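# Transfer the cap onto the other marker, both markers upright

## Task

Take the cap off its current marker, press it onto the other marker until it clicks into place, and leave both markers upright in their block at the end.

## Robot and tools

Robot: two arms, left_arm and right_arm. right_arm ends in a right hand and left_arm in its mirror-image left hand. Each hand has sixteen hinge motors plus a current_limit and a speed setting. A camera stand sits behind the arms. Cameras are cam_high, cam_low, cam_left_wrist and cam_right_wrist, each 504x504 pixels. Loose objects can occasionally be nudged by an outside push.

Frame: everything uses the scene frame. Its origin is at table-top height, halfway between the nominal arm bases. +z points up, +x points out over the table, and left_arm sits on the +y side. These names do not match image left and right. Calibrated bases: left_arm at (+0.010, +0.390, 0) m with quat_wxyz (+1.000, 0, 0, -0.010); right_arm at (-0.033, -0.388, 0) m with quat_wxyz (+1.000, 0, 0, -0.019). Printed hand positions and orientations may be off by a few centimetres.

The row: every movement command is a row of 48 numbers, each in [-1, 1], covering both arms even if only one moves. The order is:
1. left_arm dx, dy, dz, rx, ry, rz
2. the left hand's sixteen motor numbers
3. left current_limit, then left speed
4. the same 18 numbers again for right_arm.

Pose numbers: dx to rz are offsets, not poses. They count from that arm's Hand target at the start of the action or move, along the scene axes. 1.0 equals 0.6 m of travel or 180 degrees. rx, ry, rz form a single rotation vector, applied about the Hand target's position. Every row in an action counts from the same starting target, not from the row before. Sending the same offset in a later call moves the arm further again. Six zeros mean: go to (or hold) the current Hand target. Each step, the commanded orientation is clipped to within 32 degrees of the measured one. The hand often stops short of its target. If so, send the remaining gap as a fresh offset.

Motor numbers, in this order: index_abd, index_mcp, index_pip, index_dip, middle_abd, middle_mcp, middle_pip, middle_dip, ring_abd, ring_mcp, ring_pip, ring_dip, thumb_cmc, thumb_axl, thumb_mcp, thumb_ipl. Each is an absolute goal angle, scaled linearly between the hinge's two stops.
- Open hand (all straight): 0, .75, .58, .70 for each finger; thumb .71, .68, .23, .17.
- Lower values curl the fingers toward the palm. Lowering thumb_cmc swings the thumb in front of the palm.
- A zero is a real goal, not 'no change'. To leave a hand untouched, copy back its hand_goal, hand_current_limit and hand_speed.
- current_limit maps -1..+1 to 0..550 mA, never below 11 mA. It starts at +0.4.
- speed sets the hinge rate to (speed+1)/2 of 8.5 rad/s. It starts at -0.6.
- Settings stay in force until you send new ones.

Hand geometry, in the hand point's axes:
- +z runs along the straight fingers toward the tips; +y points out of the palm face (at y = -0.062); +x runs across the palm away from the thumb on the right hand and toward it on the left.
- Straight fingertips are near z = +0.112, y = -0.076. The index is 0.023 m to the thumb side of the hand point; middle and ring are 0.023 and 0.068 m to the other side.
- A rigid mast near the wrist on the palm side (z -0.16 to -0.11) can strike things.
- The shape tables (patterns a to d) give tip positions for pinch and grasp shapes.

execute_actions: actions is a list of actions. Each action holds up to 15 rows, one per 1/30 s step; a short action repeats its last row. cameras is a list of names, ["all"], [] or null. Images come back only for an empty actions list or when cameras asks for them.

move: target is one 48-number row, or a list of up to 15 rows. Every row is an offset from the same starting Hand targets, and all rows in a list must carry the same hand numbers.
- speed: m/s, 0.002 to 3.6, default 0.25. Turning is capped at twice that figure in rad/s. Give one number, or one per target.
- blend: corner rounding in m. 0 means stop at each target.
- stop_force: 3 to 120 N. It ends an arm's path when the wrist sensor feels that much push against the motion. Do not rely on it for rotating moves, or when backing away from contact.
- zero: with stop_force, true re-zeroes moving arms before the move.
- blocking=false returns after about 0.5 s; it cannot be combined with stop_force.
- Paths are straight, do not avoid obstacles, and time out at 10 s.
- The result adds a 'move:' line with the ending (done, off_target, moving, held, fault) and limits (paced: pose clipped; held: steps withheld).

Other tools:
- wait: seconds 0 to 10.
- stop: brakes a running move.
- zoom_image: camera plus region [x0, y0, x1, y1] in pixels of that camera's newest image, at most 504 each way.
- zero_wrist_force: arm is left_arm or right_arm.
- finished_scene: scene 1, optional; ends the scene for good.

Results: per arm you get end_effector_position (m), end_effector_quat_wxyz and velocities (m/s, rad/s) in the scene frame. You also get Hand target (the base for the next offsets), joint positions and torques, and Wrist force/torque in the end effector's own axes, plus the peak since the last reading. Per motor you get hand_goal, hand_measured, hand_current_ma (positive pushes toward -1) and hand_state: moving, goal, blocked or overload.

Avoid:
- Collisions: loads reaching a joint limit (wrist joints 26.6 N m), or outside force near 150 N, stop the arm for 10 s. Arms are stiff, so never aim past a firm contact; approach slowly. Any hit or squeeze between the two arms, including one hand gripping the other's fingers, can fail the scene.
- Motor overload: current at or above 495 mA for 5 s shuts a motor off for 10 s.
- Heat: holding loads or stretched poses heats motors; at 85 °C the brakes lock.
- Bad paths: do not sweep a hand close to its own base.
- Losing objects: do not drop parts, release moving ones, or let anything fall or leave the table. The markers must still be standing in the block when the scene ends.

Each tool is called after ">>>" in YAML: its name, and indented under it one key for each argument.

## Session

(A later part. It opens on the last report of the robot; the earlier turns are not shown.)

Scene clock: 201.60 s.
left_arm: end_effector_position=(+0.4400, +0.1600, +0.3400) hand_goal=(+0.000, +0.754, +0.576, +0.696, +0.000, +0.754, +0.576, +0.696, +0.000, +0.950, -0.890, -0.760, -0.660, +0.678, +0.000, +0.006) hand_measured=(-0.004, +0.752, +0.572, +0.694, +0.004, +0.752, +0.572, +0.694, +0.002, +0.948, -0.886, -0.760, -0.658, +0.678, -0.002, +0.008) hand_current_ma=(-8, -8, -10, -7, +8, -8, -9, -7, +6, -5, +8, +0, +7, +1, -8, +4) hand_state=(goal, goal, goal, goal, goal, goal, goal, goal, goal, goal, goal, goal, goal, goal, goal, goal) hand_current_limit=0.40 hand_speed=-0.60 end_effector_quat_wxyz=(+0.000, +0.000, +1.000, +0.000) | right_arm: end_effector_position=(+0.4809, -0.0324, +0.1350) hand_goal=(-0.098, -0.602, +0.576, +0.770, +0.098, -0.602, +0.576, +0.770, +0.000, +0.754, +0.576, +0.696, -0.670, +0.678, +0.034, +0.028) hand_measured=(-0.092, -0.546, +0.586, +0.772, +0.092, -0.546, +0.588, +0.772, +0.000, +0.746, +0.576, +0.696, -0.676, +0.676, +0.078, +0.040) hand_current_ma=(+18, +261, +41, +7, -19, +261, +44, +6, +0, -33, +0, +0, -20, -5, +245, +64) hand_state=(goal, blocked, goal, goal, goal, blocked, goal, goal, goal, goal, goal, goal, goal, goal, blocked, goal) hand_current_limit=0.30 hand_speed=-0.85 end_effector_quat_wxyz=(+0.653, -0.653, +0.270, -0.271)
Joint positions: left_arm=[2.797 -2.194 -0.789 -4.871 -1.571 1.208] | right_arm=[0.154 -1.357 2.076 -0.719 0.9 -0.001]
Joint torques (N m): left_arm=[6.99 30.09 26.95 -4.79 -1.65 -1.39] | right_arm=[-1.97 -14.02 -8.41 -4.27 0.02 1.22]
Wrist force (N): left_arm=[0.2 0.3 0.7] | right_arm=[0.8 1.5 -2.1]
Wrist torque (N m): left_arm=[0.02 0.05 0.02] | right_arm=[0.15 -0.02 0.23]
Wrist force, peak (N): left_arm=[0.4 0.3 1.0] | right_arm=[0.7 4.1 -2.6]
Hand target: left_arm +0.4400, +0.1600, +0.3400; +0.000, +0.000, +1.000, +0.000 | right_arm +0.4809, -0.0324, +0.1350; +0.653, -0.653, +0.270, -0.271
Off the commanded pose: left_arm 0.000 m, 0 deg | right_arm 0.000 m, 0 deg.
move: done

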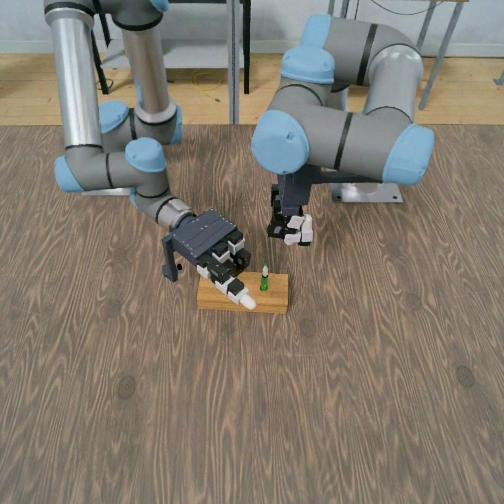

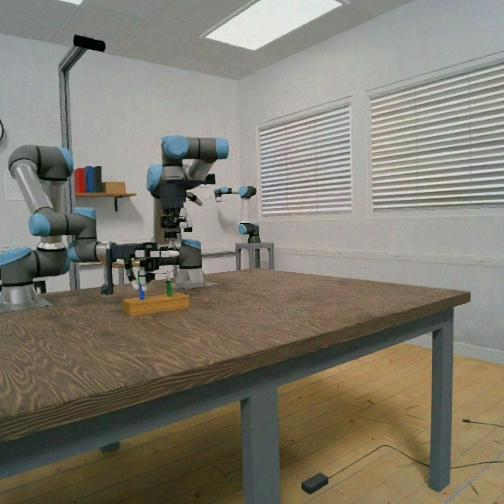

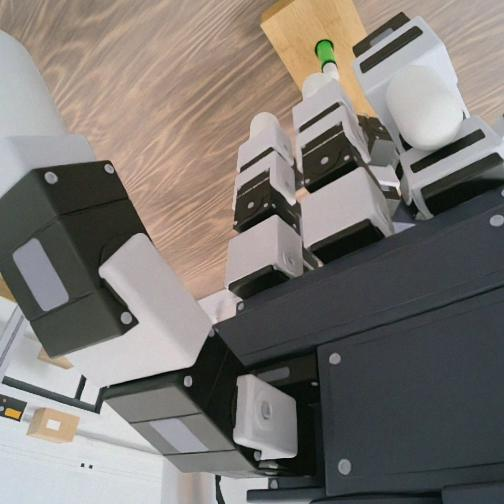

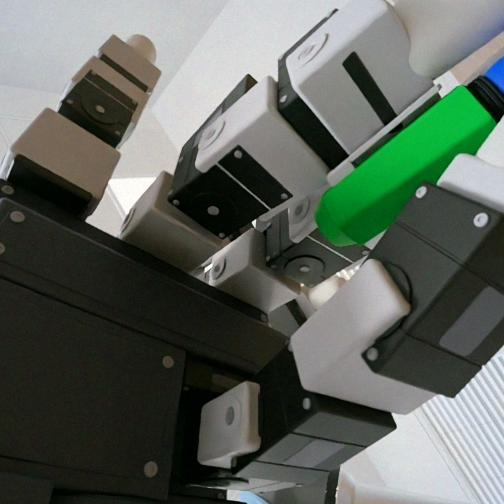

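>>> move:
  target: [0,-0.0233,-0.2333,0,0,0, 0,0.754,0.576,0.696,0,0.754,0.576,0.696,0,0.95,-0.89,-0.76,-0.66,0.678,0.0,0.0054,0.8,-0.6, 0,0,0,0,0,0, -0.098,-0.603,0.576,0.77,0.098,-0.603,0.576,0.77,0,0.754,0.576,0.696,-0.67,0.678,0.0337,0.027,0.3,-0.85]
  speed: 0.2
  cameras: ["cam_low","cam_high","cam_left_wrist"]

>>> zoom_image:
  camera: "cam_low"
  region: [110, 220, 210, 320]

>>> zoom_image:
  camera: "cam_high"
  region: [180, 190, 320, 330]

>>> zoom_image:
  camera: "cam_left_wrist"
  region: [200, 0, 450, 250]

Scene clock: 205.37 s.
left_arm: end_effector_position=(+0.4400, +0.1461, +0.2001) hand_goal=(+0.000, +0.754, +0.576, +0.696, +0.000, +0.754, +0.576, +0.696, +0.000, +0.950, -0.890, -0.760, -0.660, +0.678, +0.000, +0.006) hand_measured=(-0.004, +0.752, +0.572, +0.694, +0.004, +0.752, +0.572, +0.694, +0.002, +0.948, -0.886, -0.760, -0.658, +0.678, -0.002, +0.008) hand_current_ma=(-8, -8, -10, -7, +8, -8, -9, -7, +6, -5, +8, +0, +7, +1, -9, +4) hand_state=(goal, goal, goal, goal, goal, goal, goal, goal, goal, goal, goal, goal, goal, goal, goal, goal) hand_current_limit=0.80 hand_speed=-0.60 end_effector_quat_wxyz=(+0.000, +0.000, +1.000, +0.000) | right_arm: end_effector_position=(+0.4809, -0.0324, +0.1350) hand_goal=(-0.098, -0.602, +0.576, +0.770, +0.098, -0.602, +0.576, +0.770, +0.000, +0.754, +0.576, +0.696, -0.670, +0.678, +0.034, +0.028) hand_measured=(-0.092, -0.546, +0.586, +0.772, +0.092, -0.546, +0.588, +0.772, +0.000, +0.746, +0.576, +0.696, -0.676, +0.676, +0.078, +0.040) hand_current_ma=(+18, +260, +41, +7, -19, +260, +44, +6, +0, -33, +0, +0, -20, -5, +245, +64) hand_state=(goal, blocked, goal, goal, goal, blocked, goal, goal, goal, goal, goal, goal, goal, goal, blocked, goal) hand_current_limit=0.30 hand_speed=-0.85 end_effector_quat_wxyz=(+0.653, -0.653, +0.270, -0.271)
Joint positions: left_arm=[2.773 -2.223 -1.1 -4.532 -1.571 1.184] | right_arm=[0.154 -1.357 2.076 -0.719 0.9 -0.001]
Joint torques (N m): left_arm=[-5.57 30.5 10.7 -0.54 -1.51 -1.39] | right_arm=[10.93 -17.12 -13.74 -3.09 2.21 0.25]
Wrist force (N): left_arm=[0.3 0.6 0.6] | right_arm=[0.3 1.7 -2.3]
Wrist torque (N m): left_arm=[0.06 0.00 0.05] | right_arm=[0.15 0.03 0.20]
Wrist force, peak (N): left_arm=[0.4 0.4 1.5] | right_arm=[0.8 1.8 -2.6]
Hand target: left_arm +0.4400, +0.1461, +0.2000; +0.000, +0.000, +1.000, +0.000 | right_arm +0.4809, -0.0324, +0.1350; +0.653, -0.653, +0.270, -0.271
Off the commanded pose: left_arm 0.000 m, 0 deg | right_arm 0.000 m, 0 deg.
move: done
Images, in order (width x height): cam_high 504x504, cam_low 504x504, cam_left_wrist 504x504.

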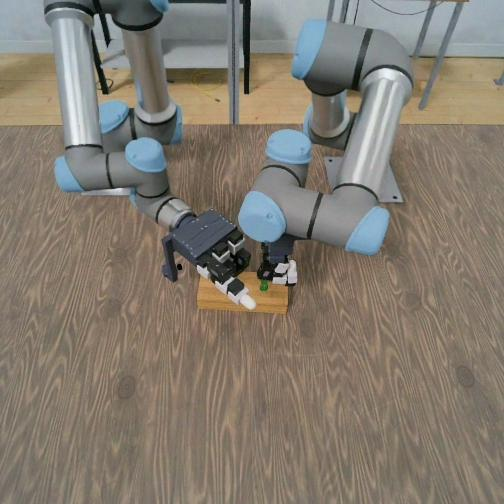

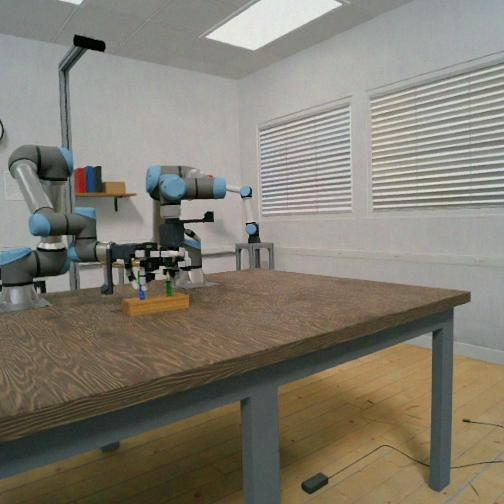

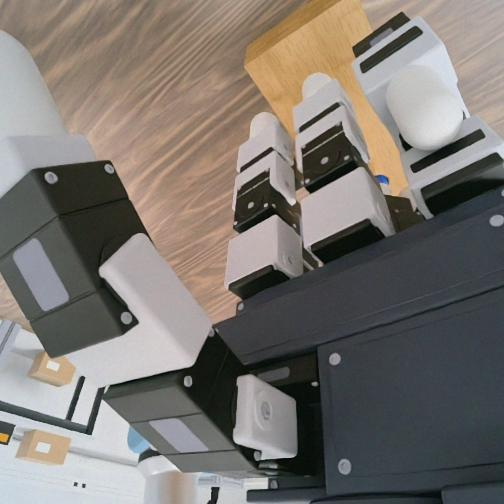

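Scaled by 5.040.

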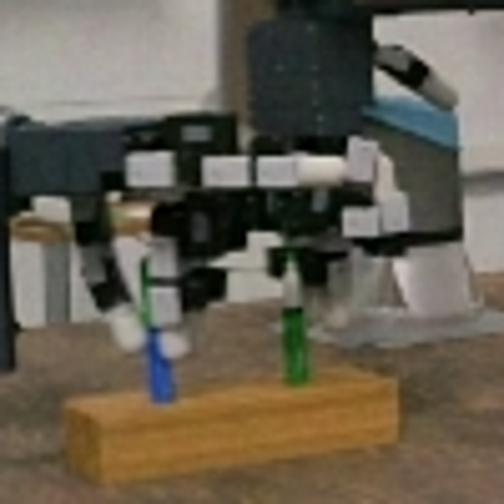

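Scaled by 3.600.

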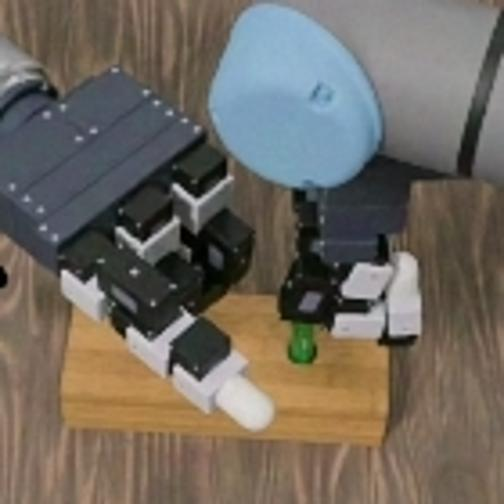

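Scaled by 2.016.

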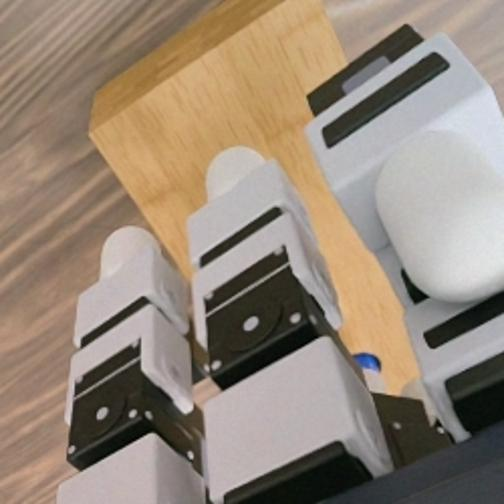

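>>> move:
  target:
    - [0.0333,0,-0.01,0,0,0, 0,0.754,0.576,0.696,0,0.754,0.576,0.696,0,0.95,-0.89,-0.76,-0.66,0.678,0.0,0.0054,0.8,-0.6, 0,0,0,0,0,0, -0.098,-0.603,0.576,0.77,0.098,-0.603,0.576,0.77,0,0.754,0.576,0.696,-0.67,0.678,0.0337,0.027,0.3,-0.85]
    - [0.0333,0,-0.1,0,0,0, 0,0.754,0.576,0.696,0,0.754,0.576,0.696,0,0.95,-0.89,-0.76,-0.66,0.678,0.0,0.0054,0.8,-0.6, 0,0,0,0,0,0, -0.098,-0.603,0.576,0.77,0.098,-0.603,0.576,0.77,0,0.754,0.576,0.696,-0.67,0.678,0.0337,0.027,0.3,-0.85]
  speed: [0.06, 0.02]
  stop_force: 20
  cameras: ["cam_low","cam_high","cam_left_wrist"]

>>> zoom_image:
  camera: "cam_low"
  region: [110, 220, 210, 320]

>>> zoom_image:
  camera: "cam_left_wrist"
  region: [200, 0, 450, 250]

Scene clock: 211.60 s.
left_arm: end_effector_position=(+0.4600, +0.1461, +0.1671) hand_goal=(+0.000, +0.754, +0.576, +0.696, +0.000, +0.754, +0.576, +0.696, +0.000, +0.950, -0.890, -0.760, -0.660, +0.678, +0.000, +0.006) hand_measured=(-0.004, +0.752, +0.574, +0.694, +0.002, +0.752, +0.574, +0.694, +0.002, +0.948, -0.886, -0.760, -0.658, +0.678, -0.002, +0.008) hand_current_ma=(-11, -8, -7, -7, +3, -7, -6, -7, +6, -5, +8, +0, +7, +1, -9, +4) hand_state=(goal, goal, goal, goal, goal, goal, goal, goal, goal, goal, goal, goal, goal, goal, goal, goal) hand_current_limit=0.80 hand_speed=-0.60 end_effector_quat_wxyz=(+0.000, +0.000, +1.000, +0.000) | right_arm: end_effector_position=(+0.4809, -0.0324, +0.1350) hand_goal=(-0.098, -0.602, +0.576, +0.770, +0.098, -0.602, +0.576, +0.770, +0.000, +0.754, +0.576, +0.696, -0.670, +0.678, +0.034, +0.028) hand_measured=(-0.092, -0.546, +0.586, +0.772, +0.092, -0.546, +0.588, +0.772, +0.000, +0.746, +0.576, +0.696, -0.676, +0.676, +0.078, +0.040) hand_current_ma=(+18, +260, +41, +7, -19, +260, +44, +6, +0, -33, +0, +0, -20, -5, +245, +64) hand_state=(goal, blocked, goal, goal, goal, blocked, goal, goal, goal, goal, goal, goal, goal, goal, blocked, goal) hand_current_limit=0.30 hand_speed=-0.85 end_effector_quat_wxyz=(+0.653, -0.653, +0.270, -0.271)
Joint positions: left_arm=[2.787 -2.284 -1.082 -4.488 -1.571 1.197] | right_arm=[0.154 -1.357 2.076 -0.719 0.9 -0.001]
Joint torques (N m): left_arm=[5.59 40.88 20.32 -1.63 -1.75 1.26] | right_arm=[10.79 -18.96 -26.67 -1.5 2.54 -1.01]
Wrist force (N): left_arm=[0.8 0.1 -22.5] | right_arm=[0.4 1.5 -2.3]
Wrist torque (N m): left_arm=[1.83 0.00 -0.02] | right_arm=[0.13 0.01 0.21]
Wrist force, peak (N): left_arm=[0.1 -0.7 -43.6] | right_arm=[0.8 1.8 -2.7]
Hand target: left_arm +0.4600, +0.1461, +0.1671; +0.000, +0.000, +1.000, +0.000 (not the last commanded pose) | right_arm +0.4809, -0.0324, +0.1350; +0.653, -0.653, +0.270, -0.271
Off the commanded pose: left_arm 0.027 m, 0 deg | right_arm 0.000 m, 0 deg.
move: contact (left_arm); path passed 1 of 2 targets
Images, in order (width x height): cam_high 504x504, cam_low 504x504, cam_left_wrist 504x504.

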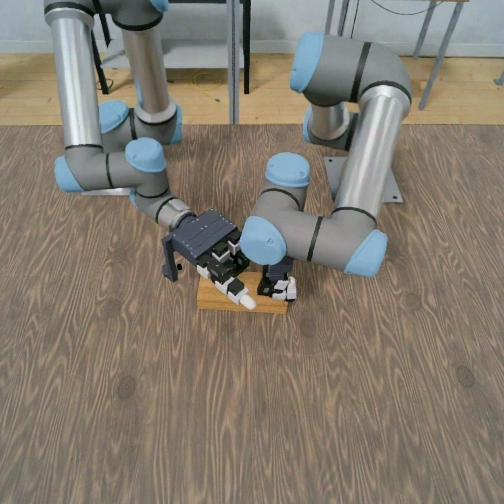

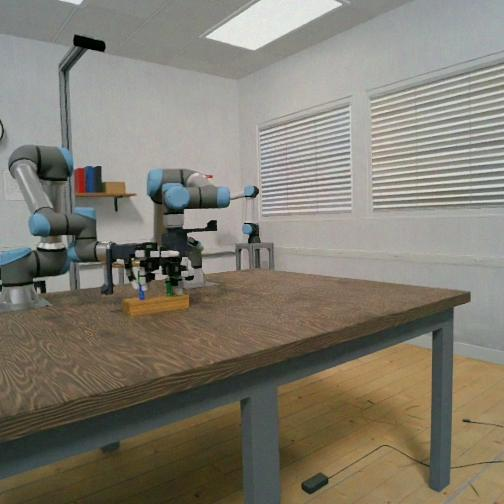

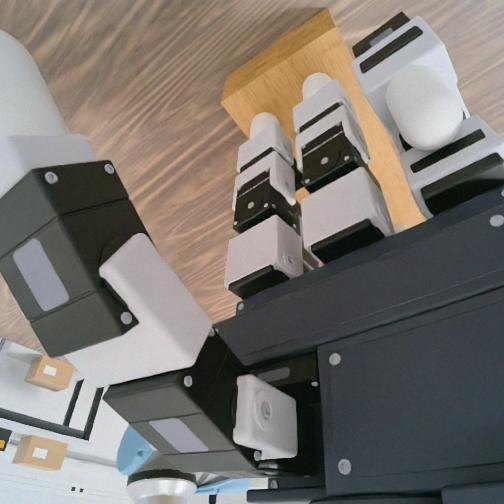

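Scaled by 5.040.

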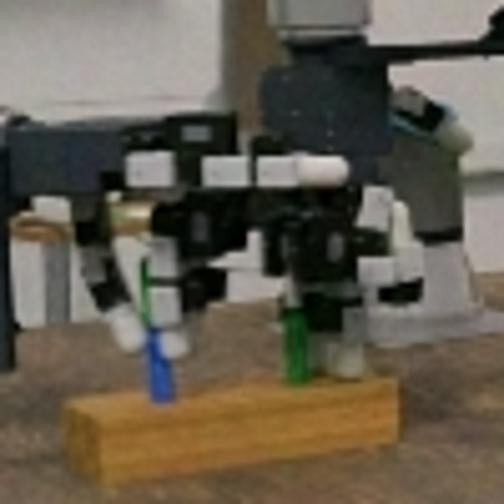

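Scaled by 2.016.

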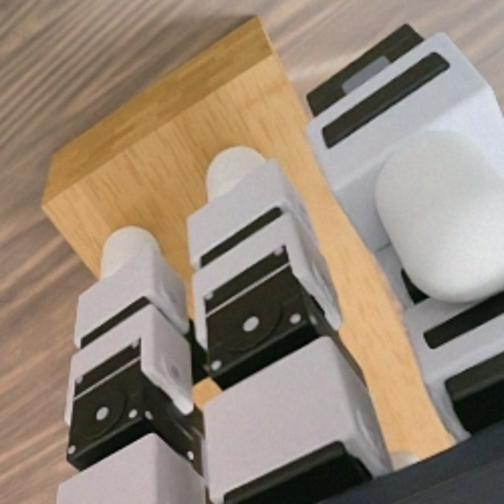

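>>> move:
  target:
    - [0,0,0,0,0,0, 0,0.754,0.576,0.696,0,0.754,0.576,0.696,0,0.95,-0.89,-0.76,-0.66,0.678,0.0,0.0054,0.8,-0.6, 0,0,0,0,0,0, -0.098,-0.66,0.55,0.77,0.098,-0.66,0.55,0.77,0,0.754,0.576,0.696,-0.67,0.678,-0.02,0.02,0.78,-0.85]
    - [0,0,0,0,0,0, 0,0.754,0.576,0.696,0,0.754,0.576,0.696,0,0.95,-0.89,-0.76,-0.66,0.678,0.0,0.0054,0.8,-0.6, 0,0,0.025,0,0,0, -0.098,-0.66,0.55,0.77,0.098,-0.66,0.55,0.77,0,0.754,0.576,0.696,-0.67,0.678,-0.02,0.02,0.78,-0.85]
  speed: 0.02
  cameras: ["cam_low","cam_high","cam_right_wrist"]

>>> zoom_image:
  camera: "cam_low"
  region: [110, 240, 180, 310]

>>> zoom_image:
  camera: "cam_right_wrist"
  region: [304, 0, 504, 300]

Scene clock: 214.80 s.
left_arm: end_effector_position=(+0.4600, +0.1461, +0.1671) hand_goal=(+0.000, +0.754, +0.576, +0.696, +0.000, +0.754, +0.576, +0.696, +0.000, +0.950, -0.890, -0.760, -0.660, +0.678, +0.000, +0.006) hand_measured=(-0.004, +0.752, +0.574, +0.694, +0.002, +0.752, +0.574, +0.694, +0.002, +0.948, -0.886, -0.760, -0.658, +0.678, -0.002, +0.008) hand_current_ma=(-11, -8, -7, -7, +3, -7, -6, -7, +6, -5, +8, +0, +7, +1, -9, +4) hand_state=(goal, goal, goal, goal, goal, goal, goal, goal, goal, goal, goal, goal, goal, goal, goal, goal) hand_current_limit=0.80 hand_speed=-0.60 end_effector_quat_wxyz=(+0.000, +0.000, +1.000, +0.000) | right_arm: end_effector_position=(+0.4809, -0.0324, +0.1499) hand_goal=(-0.098, -0.660, +0.550, +0.770, +0.098, -0.660, +0.550, +0.770, +0.000, +0.754, +0.576, +0.696, -0.670, +0.678, -0.020, +0.020) hand_measured=(-0.092, -0.568, +0.586, +0.774, +0.092, -0.568, +0.588, +0.776, +0.000, +0.746, +0.576, +0.696, -0.676, +0.676, +0.080, +0.050) hand_current_ma=(+18, +443, +152, +17, -19, +445, +156, +21, +0, -33, +0, +0, -25, -5, +490, +169) hand_state=(goal, blocked, blocked, goal, goal, blocked, blocked, goal, goal, goal, goal, goal, goal, goal, blocked, blocked) hand_current_limit=0.78 hand_speed=-0.85 end_effector_quat_wxyz=(+0.653, -0.653, +0.270, -0.271)
Joint positions: left_arm=[2.787 -2.284 -1.082 -4.488 -1.571 1.197] | right_arm=[0.154 -1.383 2.059 -0.677 0.9 -0.001]
Joint torques (N m): left_arm=[5.17 41.19 21.04 -1.65 -1.79 1.03] | right_arm=[10.71 -34.07 -27.01 0.66 2.19 0.21]
Wrist force (N): left_arm=[0.6 0.1 -22.6] | right_arm=[0.4 4.9 -2.1]
Wrist torque (N m): left_arm=[1.82 0.02 -0.03] | right_arm=[0.35 0.00 0.24]
Wrist force, peak (N): left_arm=[0.5 0.2 -23.0] | right_arm=[0.5 5.1 -2.4]
Hand target: left_arm +0.4600, +0.1461, +0.1671; +0.000, +0.000, +1.000, +0.000 | right_arm +0.4809, -0.0324, +0.1500; +0.653, -0.653, +0.270, -0.271
Off the commanded pose: left_arm 0.000 m, 0 deg | right_arm 0.000 m, 0 deg.
move: done
Images, in order (width x height): cam_high 504x504, cam_low 504x504, cam_right_wrist 504x504.

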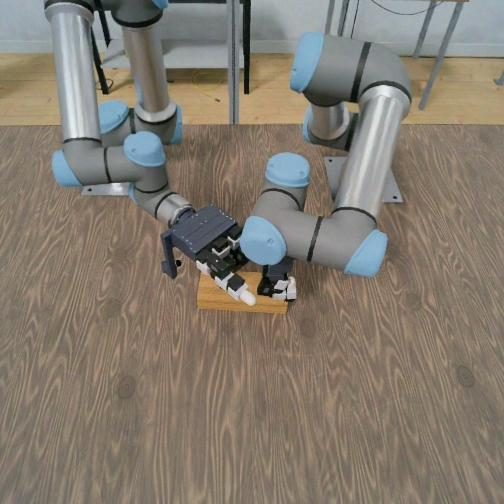

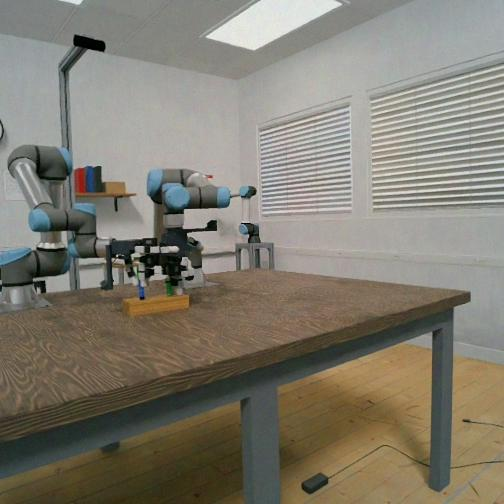

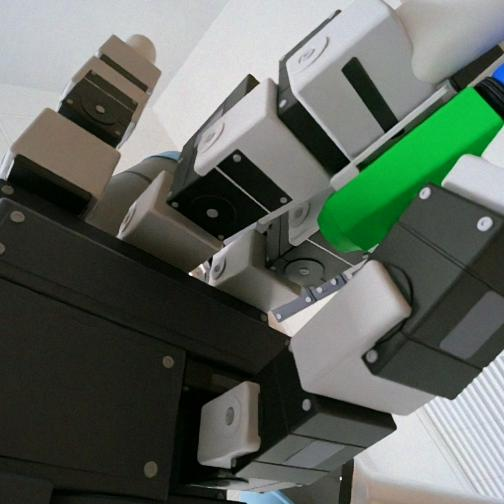

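Scaled by 7.200.

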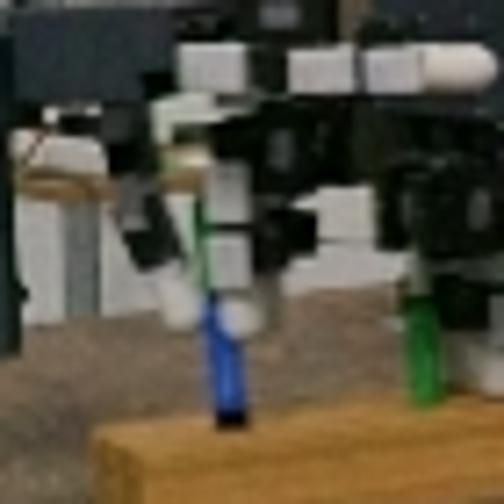

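Scaled by 1.680.

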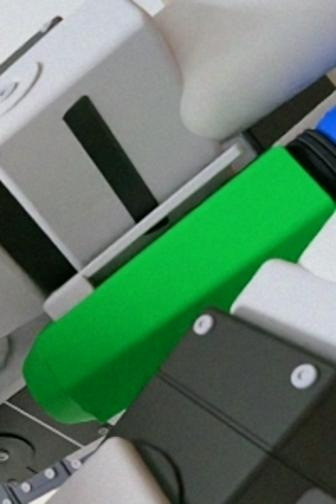

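>>> move:
  target:
    - [0,0,0,0,0,0, 0,0.754,0.576,0.696,0,0.754,0.576,0.696,0,0.95,-0.89,-0.76,-0.66,0.678,0.0,0.0054,0.8,-0.6, 0,0,-0.0267,0,0,0, -0.098,-0.66,0.55,0.77,0.098,-0.66,0.55,0.77,0,0.754,0.576,0.696,-0.67,0.678,-0.02,0.02,0.5,-0.85]
    - [0,0,0,0,0,0, 0,0.754,0.576,0.696,0,0.754,0.576,0.696,0,0.95,-0.89,-0.76,-0.66,0.678,0.0,0.0054,0.8,-0.6, 0,0,-0.0267,0,0,0, -0.098,-0.68,0.55,0.77,0.098,-0.68,0.55,0.77,0,0.754,0.576,0.696,-0.67,0.678,0.1124,0.0595,0.78,-0.85]
  speed: 0.03
  cameras: ["cam_low","cam_high","cam_right_wrist"]

>>> zoom_image:
  camera: "cam_low"
  region: [110, 240, 180, 310]

>>> zoom_image:
  camera: "cam_right_wrist"
  region: [304, 0, 504, 300]

Scene clock: 219.23 s.
left_arm: end_effector_position=(+0.4600, +0.1461, +0.1671) hand_goal=(+0.000, +0.754, +0.576, +0.696, +0.000, +0.754, +0.576, +0.696, +0.000, +0.950, -0.890, -0.760, -0.660, +0.678, +0.000, +0.006) hand_measured=(-0.004, +0.752, +0.574, +0.694, +0.002, +0.752, +0.574, +0.694, +0.002, +0.948, -0.886, -0.760, -0.658, +0.678, -0.002, +0.008) hand_current_ma=(-11, -8, -7, -7, +3, -7, -6, -7, +6, -5, +8, +0, +7, +1, -9, +4) hand_state=(goal, goal, goal, goal, goal, goal, goal, goal, goal, goal, goal, goal, goal, goal, goal, goal) hand_current_limit=0.80 hand_speed=-0.60 end_effector_quat_wxyz=(+0.000, +0.000, +1.000, +0.000) | right_arm: end_effector_position=(+0.4809, -0.0324, +0.1340) hand_goal=(-0.098, -0.680, +0.550, +0.770, +0.098, -0.680, +0.550, +0.770, +0.000, +0.754, +0.576, +0.696, -0.670, +0.678, +0.112, +0.060) hand_measured=(-0.092, -0.596, +0.586, +0.774, +0.092, -0.596, +0.588, +0.776, +0.000, +0.746, +0.576, +0.696, -0.672, +0.676, +0.112, +0.062) hand_current_ma=(+18, +396, +152, +17, -19, +398, +156, +21, +0, -34, +0, +0, -5, -5, -1, +11) hand_state=(goal, blocked, blocked, goal, goal, blocked, blocked, goal, goal, goal, goal, goal, goal, goal, goal, goal) hand_current_limit=0.78 hand_speed=-0.85 end_effector_quat_wxyz=(+0.653, -0.653, +0.270, -0.271)
Joint positions: left_arm=[2.787 -2.284 -1.082 -4.488 -1.571 1.197] | right_arm=[0.154 -1.355 2.077 -0.722 0.9 -0.001]
Joint torques (N m): left_arm=[3.66 42.15 21.63 -1.51 -1.58 0.8] | right_arm=[6.62 -15.37 -4.86 -3.41 0.29 1.01]
Wrist force (N): left_arm=[0.5 0.0 -22.7] | right_arm=[0.7 4.1 3.2]
Wrist torque (N m): left_arm=[1.80 0.02 -0.03] | right_arm=[0.55 0.01 0.20]
Wrist force, peak (N): left_arm=[0.5 0.1 -22.9] | right_arm=[0.7 4.9 3.3]
Hand target: left_arm +0.4600, +0.1461, +0.1671; +0.000, +0.000, +1.000, +0.000 | right_arm +0.4809, -0.0324, +0.1340; +0.653, -0.653, +0.270, -0.271
Off the commanded pose: left_arm 0.000 m, 0 deg | right_arm 0.000 m, 0 deg.
move: done
Images, in order (width x height): cam_high 504x504, cam_low 504x504, cam_right_wrist 504x504.

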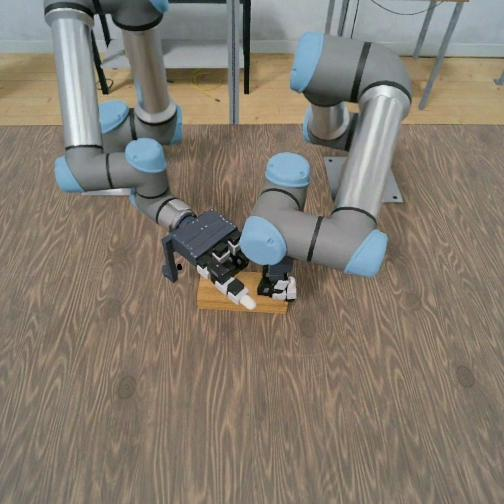

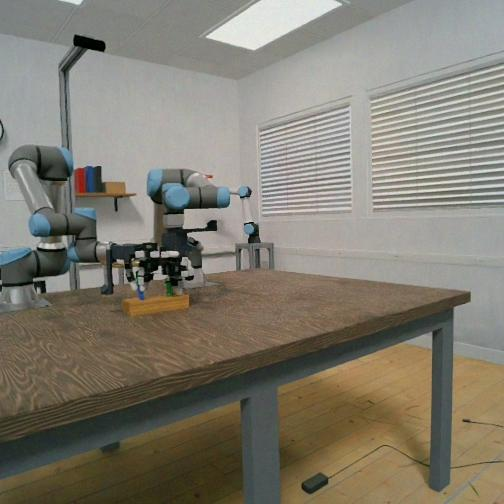

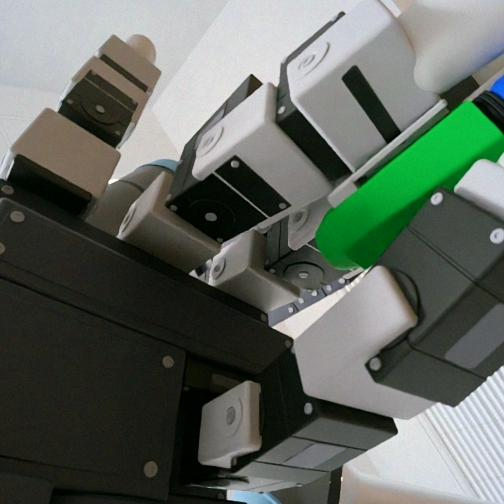

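Scaled by 7.200.

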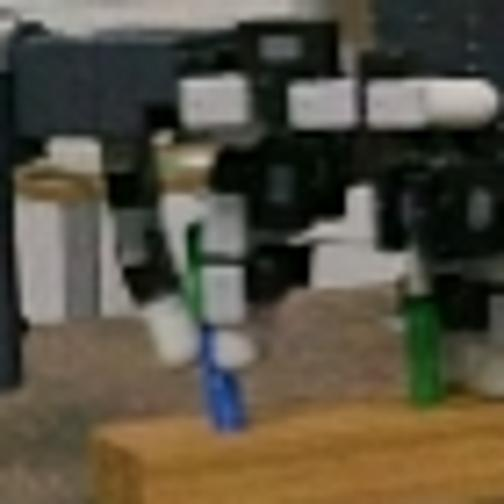

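Scaled by 1.680.

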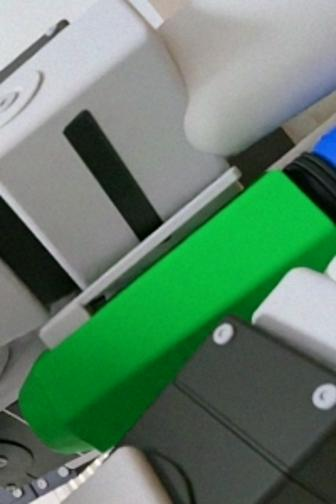

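>>> move:
  target: [0,0,0,0,0,0, 0,0.754,0.576,0.696,0,0.754,0.576,0.696,0,0.95,-0.89,-0.76,-0.66,0.678,0.0,0.0054,0.8,-0.6, 0,0,0.02,0,0,0, -0.098,-0.70,0.55,0.77,0.098,-0.70,0.55,0.77,0,0.754,0.576,0.696,-0.67,0.678,0.1124,0.0595,0.78,-0.85]
  speed: 0.02
  cameras: ["cam_low","cam_high","cam_right_wrist"]

>>> zoom_image:
  camera: "cam_low"
  region: [110, 240, 180, 310]

>>> zoom_image:
  camera: "cam_right_wrist"
  region: [304, 0, 504, 300]

Scene clock: 221.17 s.
left_arm: end_effector_position=(+0.4600, +0.1461, +0.1671) hand_goal=(+0.000, +0.754, +0.576, +0.696, +0.000, +0.754, +0.576, +0.696, +0.000, +0.950, -0.890, -0.760, -0.660, +0.678, +0.000, +0.006) hand_measured=(-0.004, +0.752, +0.574, +0.694, +0.002, +0.752, +0.574, +0.694, +0.002, +0.948, -0.886, -0.760, -0.658, +0.678, -0.002, +0.008) hand_current_ma=(-11, -8, -7, -7, +3, -7, -6, -7, +6, -5, +8, +0, +7, +1, -9, +4) hand_state=(goal, goal, goal, goal, goal, goal, goal, goal, goal, goal, goal, goal, goal, goal, goal, goal) hand_current_limit=0.80 hand_speed=-0.60 end_effector_quat_wxyz=(+0.000, +0.000, +1.000, +0.000) | right_arm: end_effector_position=(+0.4809, -0.0324, +0.1459) hand_goal=(-0.098, -0.700, +0.550, +0.770, +0.098, -0.700, +0.550, +0.770, +0.000, +0.754, +0.576, +0.696, -0.670, +0.678, +0.112, +0.060) hand_measured=(-0.092, -0.606, +0.586, +0.776, +0.092, -0.606, +0.588, +0.778, +0.000, +0.746, +0.576, +0.696, -0.670, +0.676, +0.118, +0.062) hand_current_ma=(+18, +450, +152, +22, -19, +453, +156, +26, +0, -34, +0, +0, -3, -5, +26, +11) hand_state=(goal, blocked, blocked, goal, goal, blocked, blocked, goal, goal, goal, goal, goal, goal, goal, goal, goal) hand_current_limit=0.78 hand_speed=-0.85 end_effector_quat_wxyz=(+0.653, -0.653, +0.270, -0.271)
Joint positions: left_arm=[2.787 -2.284 -1.082 -4.488 -1.571 1.197] | right_arm=[0.154 -1.376 2.064 -0.688 0.9 -0.001]
Joint torques (N m): left_arm=[3.08 42.55 19.99 -1.68 -1.52 0.6] | right_arm=[4.55 -34.25 -25.96 1.61 -0.29 0.22]
Wrist force (N): left_arm=[0.7 0.2 -22.7] | right_arm=[0.9 5.4 3.3]
Wrist torque (N m): left_arm=[1.84 0.00 -0.02] | right_arm=[0.62 -0.04 0.25]
Wrist force, peak (N): left_arm=[0.5 0.2 -22.9] | right_arm=[0.9 5.0 4.5]
Hand target: left_arm +0.4600, +0.1461, +0.1671; +0.000, +0.000, +1.000, +0.000 | right_arm +0.4809, -0.0324, +0.1460; +0.653, -0.653, +0.270, -0.271
Off the commanded pose: left_arm 0.000 m, 0 deg | right_arm 0.000 m, 0 deg.
move: done
Images, in order (width x height): cam_high 504x504, cam_low 504x504, cam_right_wrist 504x504.

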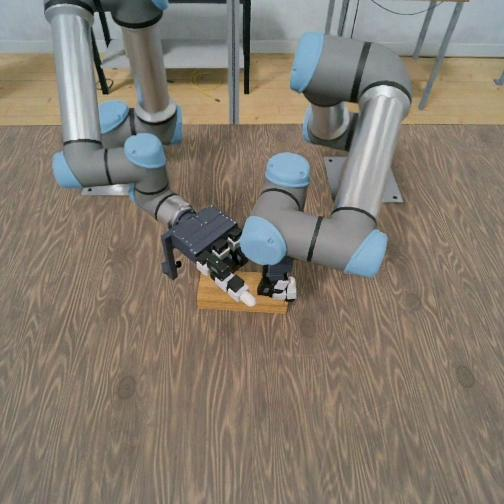

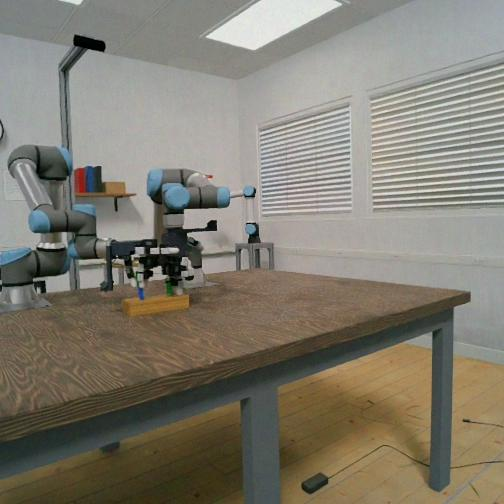

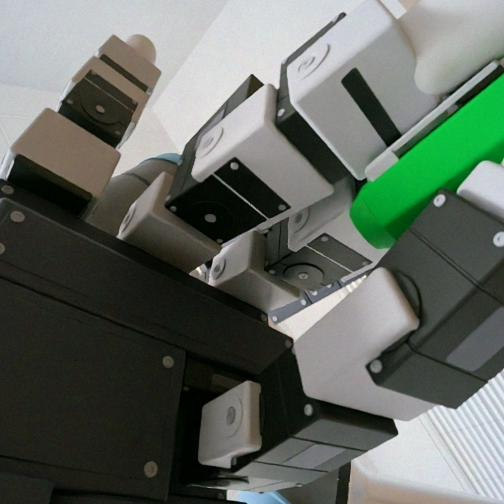

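Scaled by 7.200.

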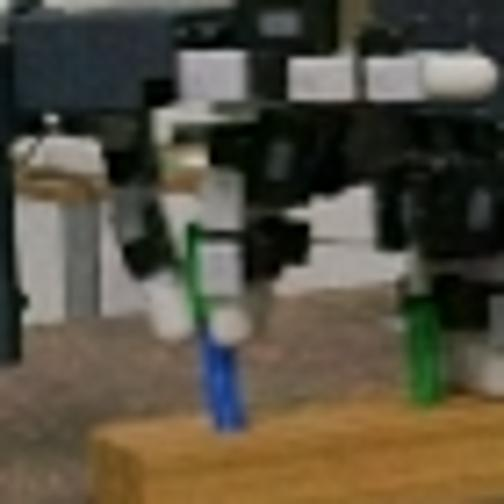

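Scaled by 1.680.

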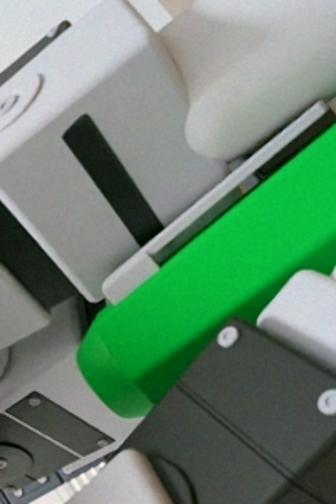

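>>> zoom_image:
  camera: "cam_low"
  region: [125, 262, 165, 302]

>>> zoom_image:
  camera: "cam_right_wrist"
  region: [384, 0, 504, 120]

>>> zoom_image:
  camera: "cam_high"
  region: [190, 240, 270, 320]

Scaled by 12.600.

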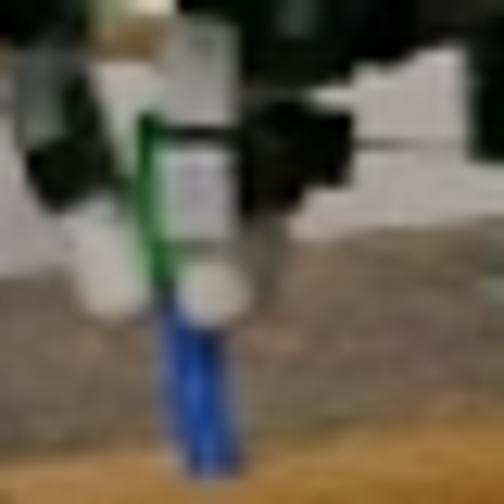

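Scaled by 4.200.

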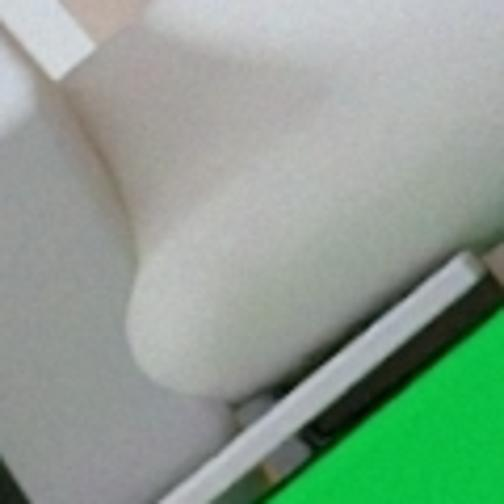

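Scaled by 6.300.

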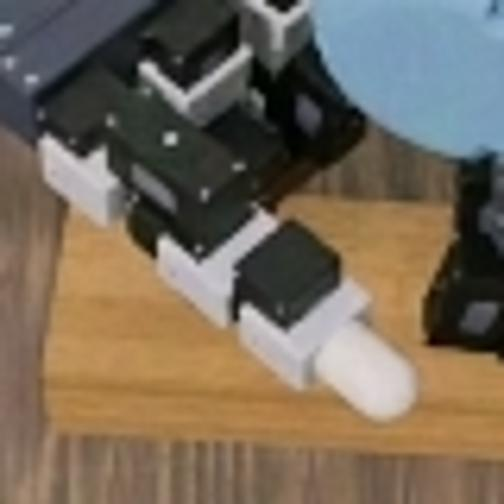

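>>> move:
  target: [0,0,0,0,0,0, 0,0.754,0.576,0.696,0,0.754,0.576,0.696,0,0.95,-0.89,-0.76,-0.66,0.678,0.0,0.0054,0.8,-0.6, 0,0,0.01,0,0,0, -0.098,-0.71,0.55,0.77,0.098,-0.71,0.55,0.77,0,0.754,0.576,0.696,-0.67,0.678,0.1124,0.0595,0.78,-0.85]
  speed: 0.01
  cameras: ["cam_low","cam_right_wrist"]

>>> zoom_image:
  camera: "cam_low"
  region: [125, 262, 165, 302]

>>> zoom_image:
  camera: "cam_right_wrist"
  region: [304, 0, 504, 300]

Scene clock: 223.70 s.
left_arm: end_effector_position=(+0.4600, +0.1461, +0.1671) hand_goal=(+0.000, +0.754, +0.576, +0.696, +0.000, +0.754, +0.576, +0.696, +0.000, +0.950, -0.890, -0.760, -0.660, +0.678, +0.000, +0.006) hand_measured=(-0.004, +0.752, +0.574, +0.694, +0.002, +0.752, +0.574, +0.694, +0.002, +0.948, -0.886, -0.760, -0.658, +0.678, -0.002, +0.008) hand_current_ma=(-11, -8, -7, -7, +3, -7, -6, -7, +6, -5, +8, +0, +7, +1, -9, +4) hand_state=(goal, goal, goal, goal, goal, goal, goal, goal, goal, goal, goal, goal, goal, goal, goal, goal) hand_current_limit=0.80 hand_speed=-0.60 end_effector_quat_wxyz=(+0.000, +0.000, +1.000, +0.000) | right_arm: end_effector_position=(+0.4809, -0.0324, +0.1519) hand_goal=(-0.098, -0.710, +0.550, +0.770, +0.098, -0.710, +0.550, +0.770, +0.000, +0.754, +0.576, +0.696, -0.670, +0.678, +0.112, +0.060) hand_measured=(-0.086, -0.610, +0.586, +0.778, +0.082, -0.610, +0.588, +0.780, +0.000, +0.746, +0.576, +0.696, -0.670, +0.676, +0.124, +0.064) hand_current_ma=(+35, +484, +152, +30, -56, +487, +156, +39, +0, -34, +0, +0, -2, -5, +59, +20) hand_state=(goal, blocked, blocked, goal, goal, blocked, blocked, goal, goal, goal, goal, goal, goal, goal, goal, goal) hand_current_limit=0.78 hand_speed=-0.85 end_effector_quat_wxyz=(+0.653, -0.653, +0.270, -0.271)
Joint positions: left_arm=[2.787 -2.284 -1.082 -4.488 -1.571 1.197] | right_arm=[0.154 -1.386 2.057 -0.671 0.9 -0.001]
Joint torques (N m): left_arm=[3.28 41.58 19.63 -1.51 -1.54 0.44] | right_arm=[2.43 -33.83 -27.93 1.38 -1.44 -0.16]
Wrist force (N): left_arm=[0.8 0.2 -22.6] | right_arm=[0.8 6.6 2.9]
Wrist torque (N m): left_arm=[1.82 -0.02 -0.02] | right_arm=[0.69 -0.02 0.24]
Wrist force, peak (N): left_arm=[0.5 0.0 -22.9] | right_arm=[0.6 6.8 3.1]
Hand target: left_arm +0.4600, +0.1461, +0.1671; +0.000, +0.000, +1.000, +0.000 | right_arm +0.4809, -0.0324, +0.1520; +0.653, -0.653, +0.270, -0.271
Off the commanded pose: left_arm 0.000 m, 0 deg | right_arm 0.000 m, 0 deg.
move: done
Images, in order (width x height): cam_low 504x504, cam_right_wrist 504x504.

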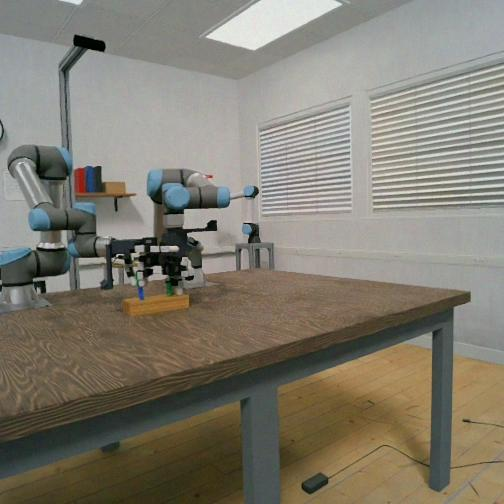

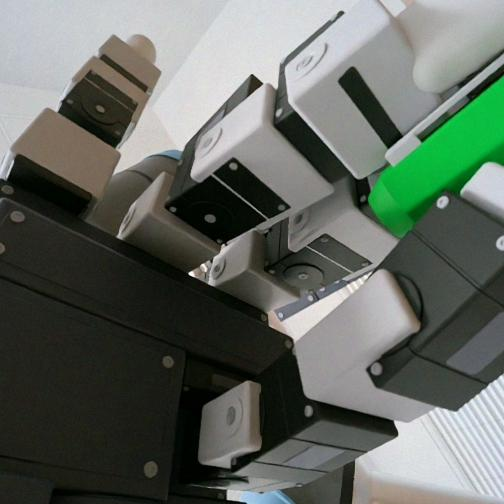

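Scaled by 12.600.

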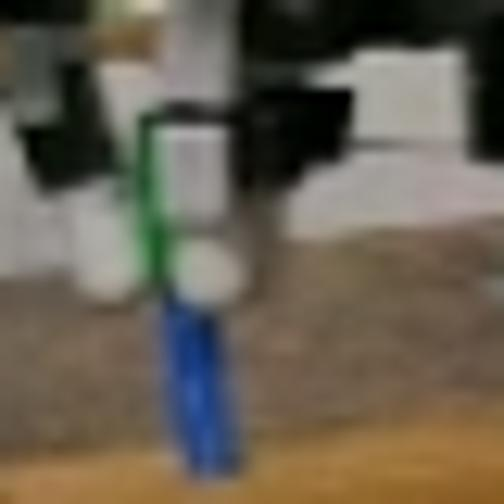

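Scaled by 1.680.

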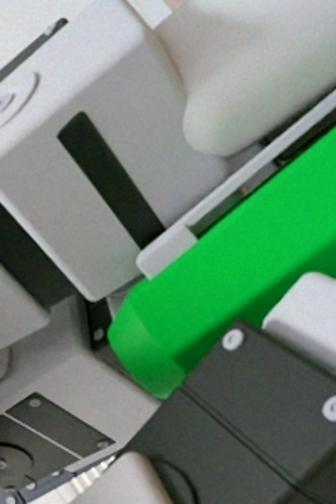

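>>> move:
  target:
    - [0,0,0,0,0,0, 0,0.754,0.576,0.696,0,0.754,0.576,0.696,0,0.95,-0.89,-0.76,-0.66,0.678,0.0,0.0054,0.8,-0.6, 0,0,0,0,0,0, -0.098,-0.096,0.576,-0.174,0.098,-0.096,0.576,-0.174,0,0.754,0.576,0.696,-0.67,0.678,0.1124,0.0595,0.4,-0.7]
    - [0,0,0,0,0,0, 0,0.754,0.576,0.696,0,0.754,0.576,0.696,0,0.95,-0.89,-0.76,-0.66,0.678,0.0,0.0054,0.8,-0.6, 0,0,-0.0567,0,0,0, -0.098,-0.096,0.576,-0.174,0.098,-0.096,0.576,-0.174,0,0.754,0.576,0.696,-0.67,0.678,0.1124,0.0595,0.4,-0.7]
    - [0,0,0,0,0,0, 0,0.754,0.576,0.696,0,0.754,0.576,0.696,0,0.95,-0.89,-0.76,-0.66,0.678,0.0,0.0054,0.8,-0.6, 0,0,-0.0567,0,0,0, -0.3,-0.45,0.56,-0.21,0.3,-0.45,0.56,-0.21,0,0.754,0.576,0.696,-0.67,0.678,0.1124,0.0595,0.5,-0.8]
  speed: 0.08
  cameras: ["cam_low","cam_high","cam_right_wrist"]

>>> zoom_image:
  camera: "cam_low"
  region: [125, 262, 165, 302]

>>> zoom_image:
  camera: "cam_right_wrist"
  region: [254, 0, 504, 250]

Scene clock: 238.63 s.
left_arm: end_effector_position=(+0.4600, +0.1461, +0.1671) hand_goal=(+0.000, +0.754, +0.576, +0.696, +0.000, +0.754, +0.576, +0.696, +0.000, +0.950, -0.890, -0.760, -0.660, +0.678, +0.000, +0.006) hand_measured=(-0.004, +0.752, +0.574, +0.694, +0.002, +0.752, +0.574, +0.694, +0.002, +0.948, -0.886, -0.760, -0.658, +0.678, -0.002, +0.008) hand_current_ma=(-11, -8, -7, -7, +3, -7, -6, -7, +6, -5, +8, +0, +7, +1, -9, +4) hand_state=(goal, goal, goal, goal, goal, goal, goal, goal, goal, goal, goal, goal, goal, goal, goal, goal) hand_current_limit=0.80 hand_speed=-0.60 end_effector_quat_wxyz=(+0.000, +0.000, +1.000, +0.000) | right_arm: end_effector_position=(+0.4809, -0.0324, +0.1180) hand_goal=(-0.300, -0.450, +0.560, -0.210, +0.300, -0.450, +0.560, -0.210, +0.000, +0.754, +0.576, +0.696, -0.670, +0.678, +0.112, +0.060) hand_measured=(-0.106, -0.372, +0.576, -0.208, +0.104, -0.372, +0.576, -0.208, +0.000, +0.746, +0.576, +0.696, -0.670, +0.676, +0.116, +0.062) hand_current_ma=(+412, +366, +58, +8, -412, +364, +60, +6, +0, -34, +0, +0, -2, -5, +19, +10) hand_state=(blocked, blocked, goal, goal, blocked, blocked, goal, goal, goal, goal, goal, goal, goal, goal, goal, goal) hand_current_limit=0.50 hand_speed=-0.80 end_effector_quat_wxyz=(+0.653, -0.653, +0.270, -0.271)
Joint positions: left_arm=[2.787 -2.284 -1.082 -4.488 -1.571 1.197] | right_arm=[0.154 -1.326 2.093 -0.768 0.9 -0.001]
Joint torques (N m): left_arm=[0.89 41.5 20.53 -1.51 -1.46 0.35] | right_arm=[9.06 -16.27 -5.73 -2.6 2.34 1.03]
Wrist force (N): left_arm=[0.6 0.1 -22.4] | right_arm=[-0.2 2.0 3.7]
Wrist torque (N m): left_arm=[1.81 0.02 -0.03] | right_arm=[0.44 0.02 0.27]
Wrist force, peak (N): left_arm=[0.5 0.1 -22.9] | right_arm=[0.9 7.3 2.9]
Hand target: left_arm +0.4600, +0.1461, +0.1671; +0.000, +0.000, +1.000, +0.000 | right_arm +0.4809, -0.0324, +0.1179; +0.653, -0.653, +0.270, -0.271
Off the commanded pose: left_arm 0.000 m, 0 deg | right_arm 0.000 m, 0 deg.
move: done
Images, in order (width x height): cam_high 504x504, cam_low 504x504, cam_right_wrist 504x504.

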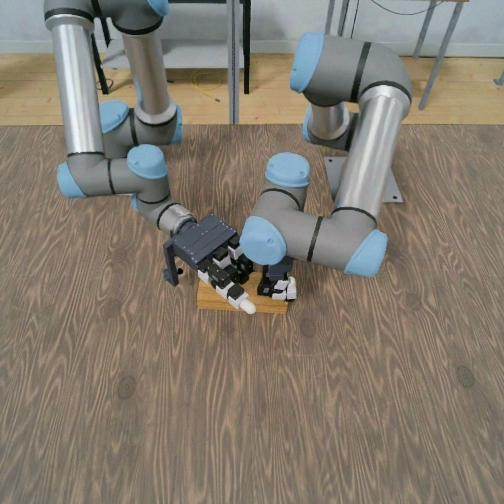

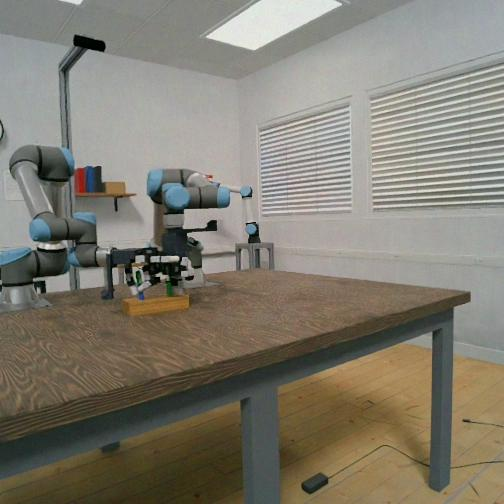

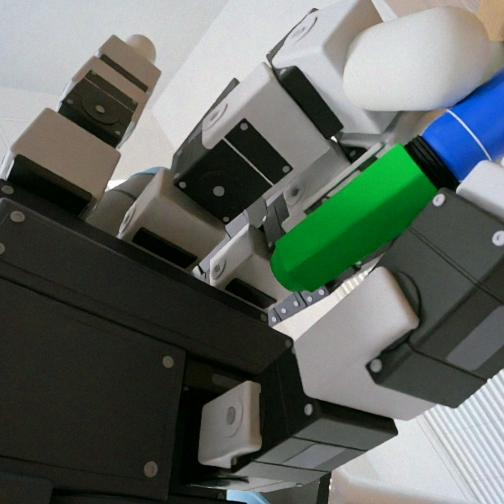

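Scaled by 12.600.

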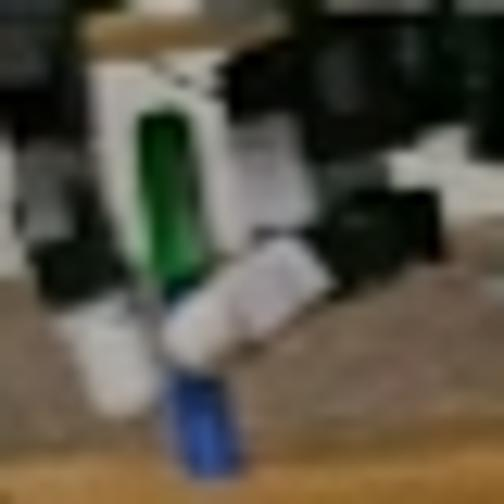

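Scaled by 2.016.

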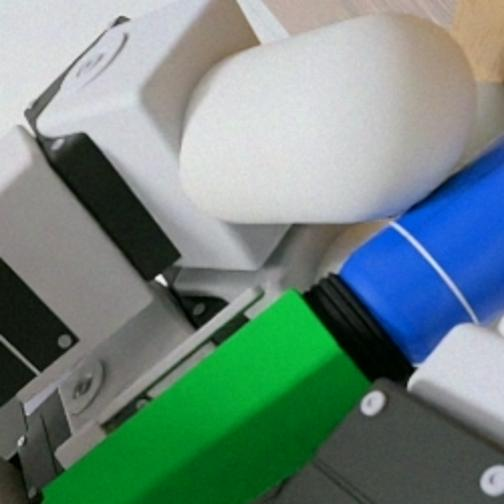

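>>> zoom_image:
  camera: "cam_right_wrist"
  region: [374, 70, 504, 200]

Scaled by 3.877.

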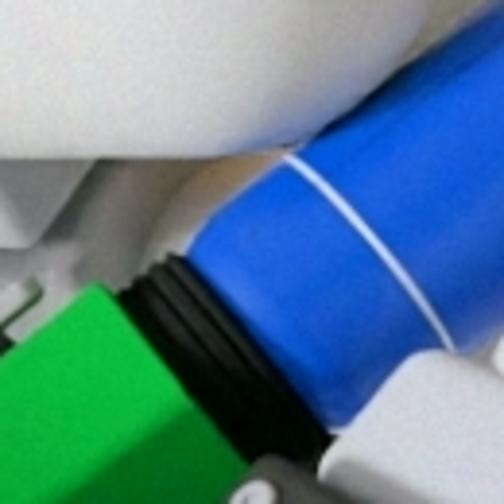

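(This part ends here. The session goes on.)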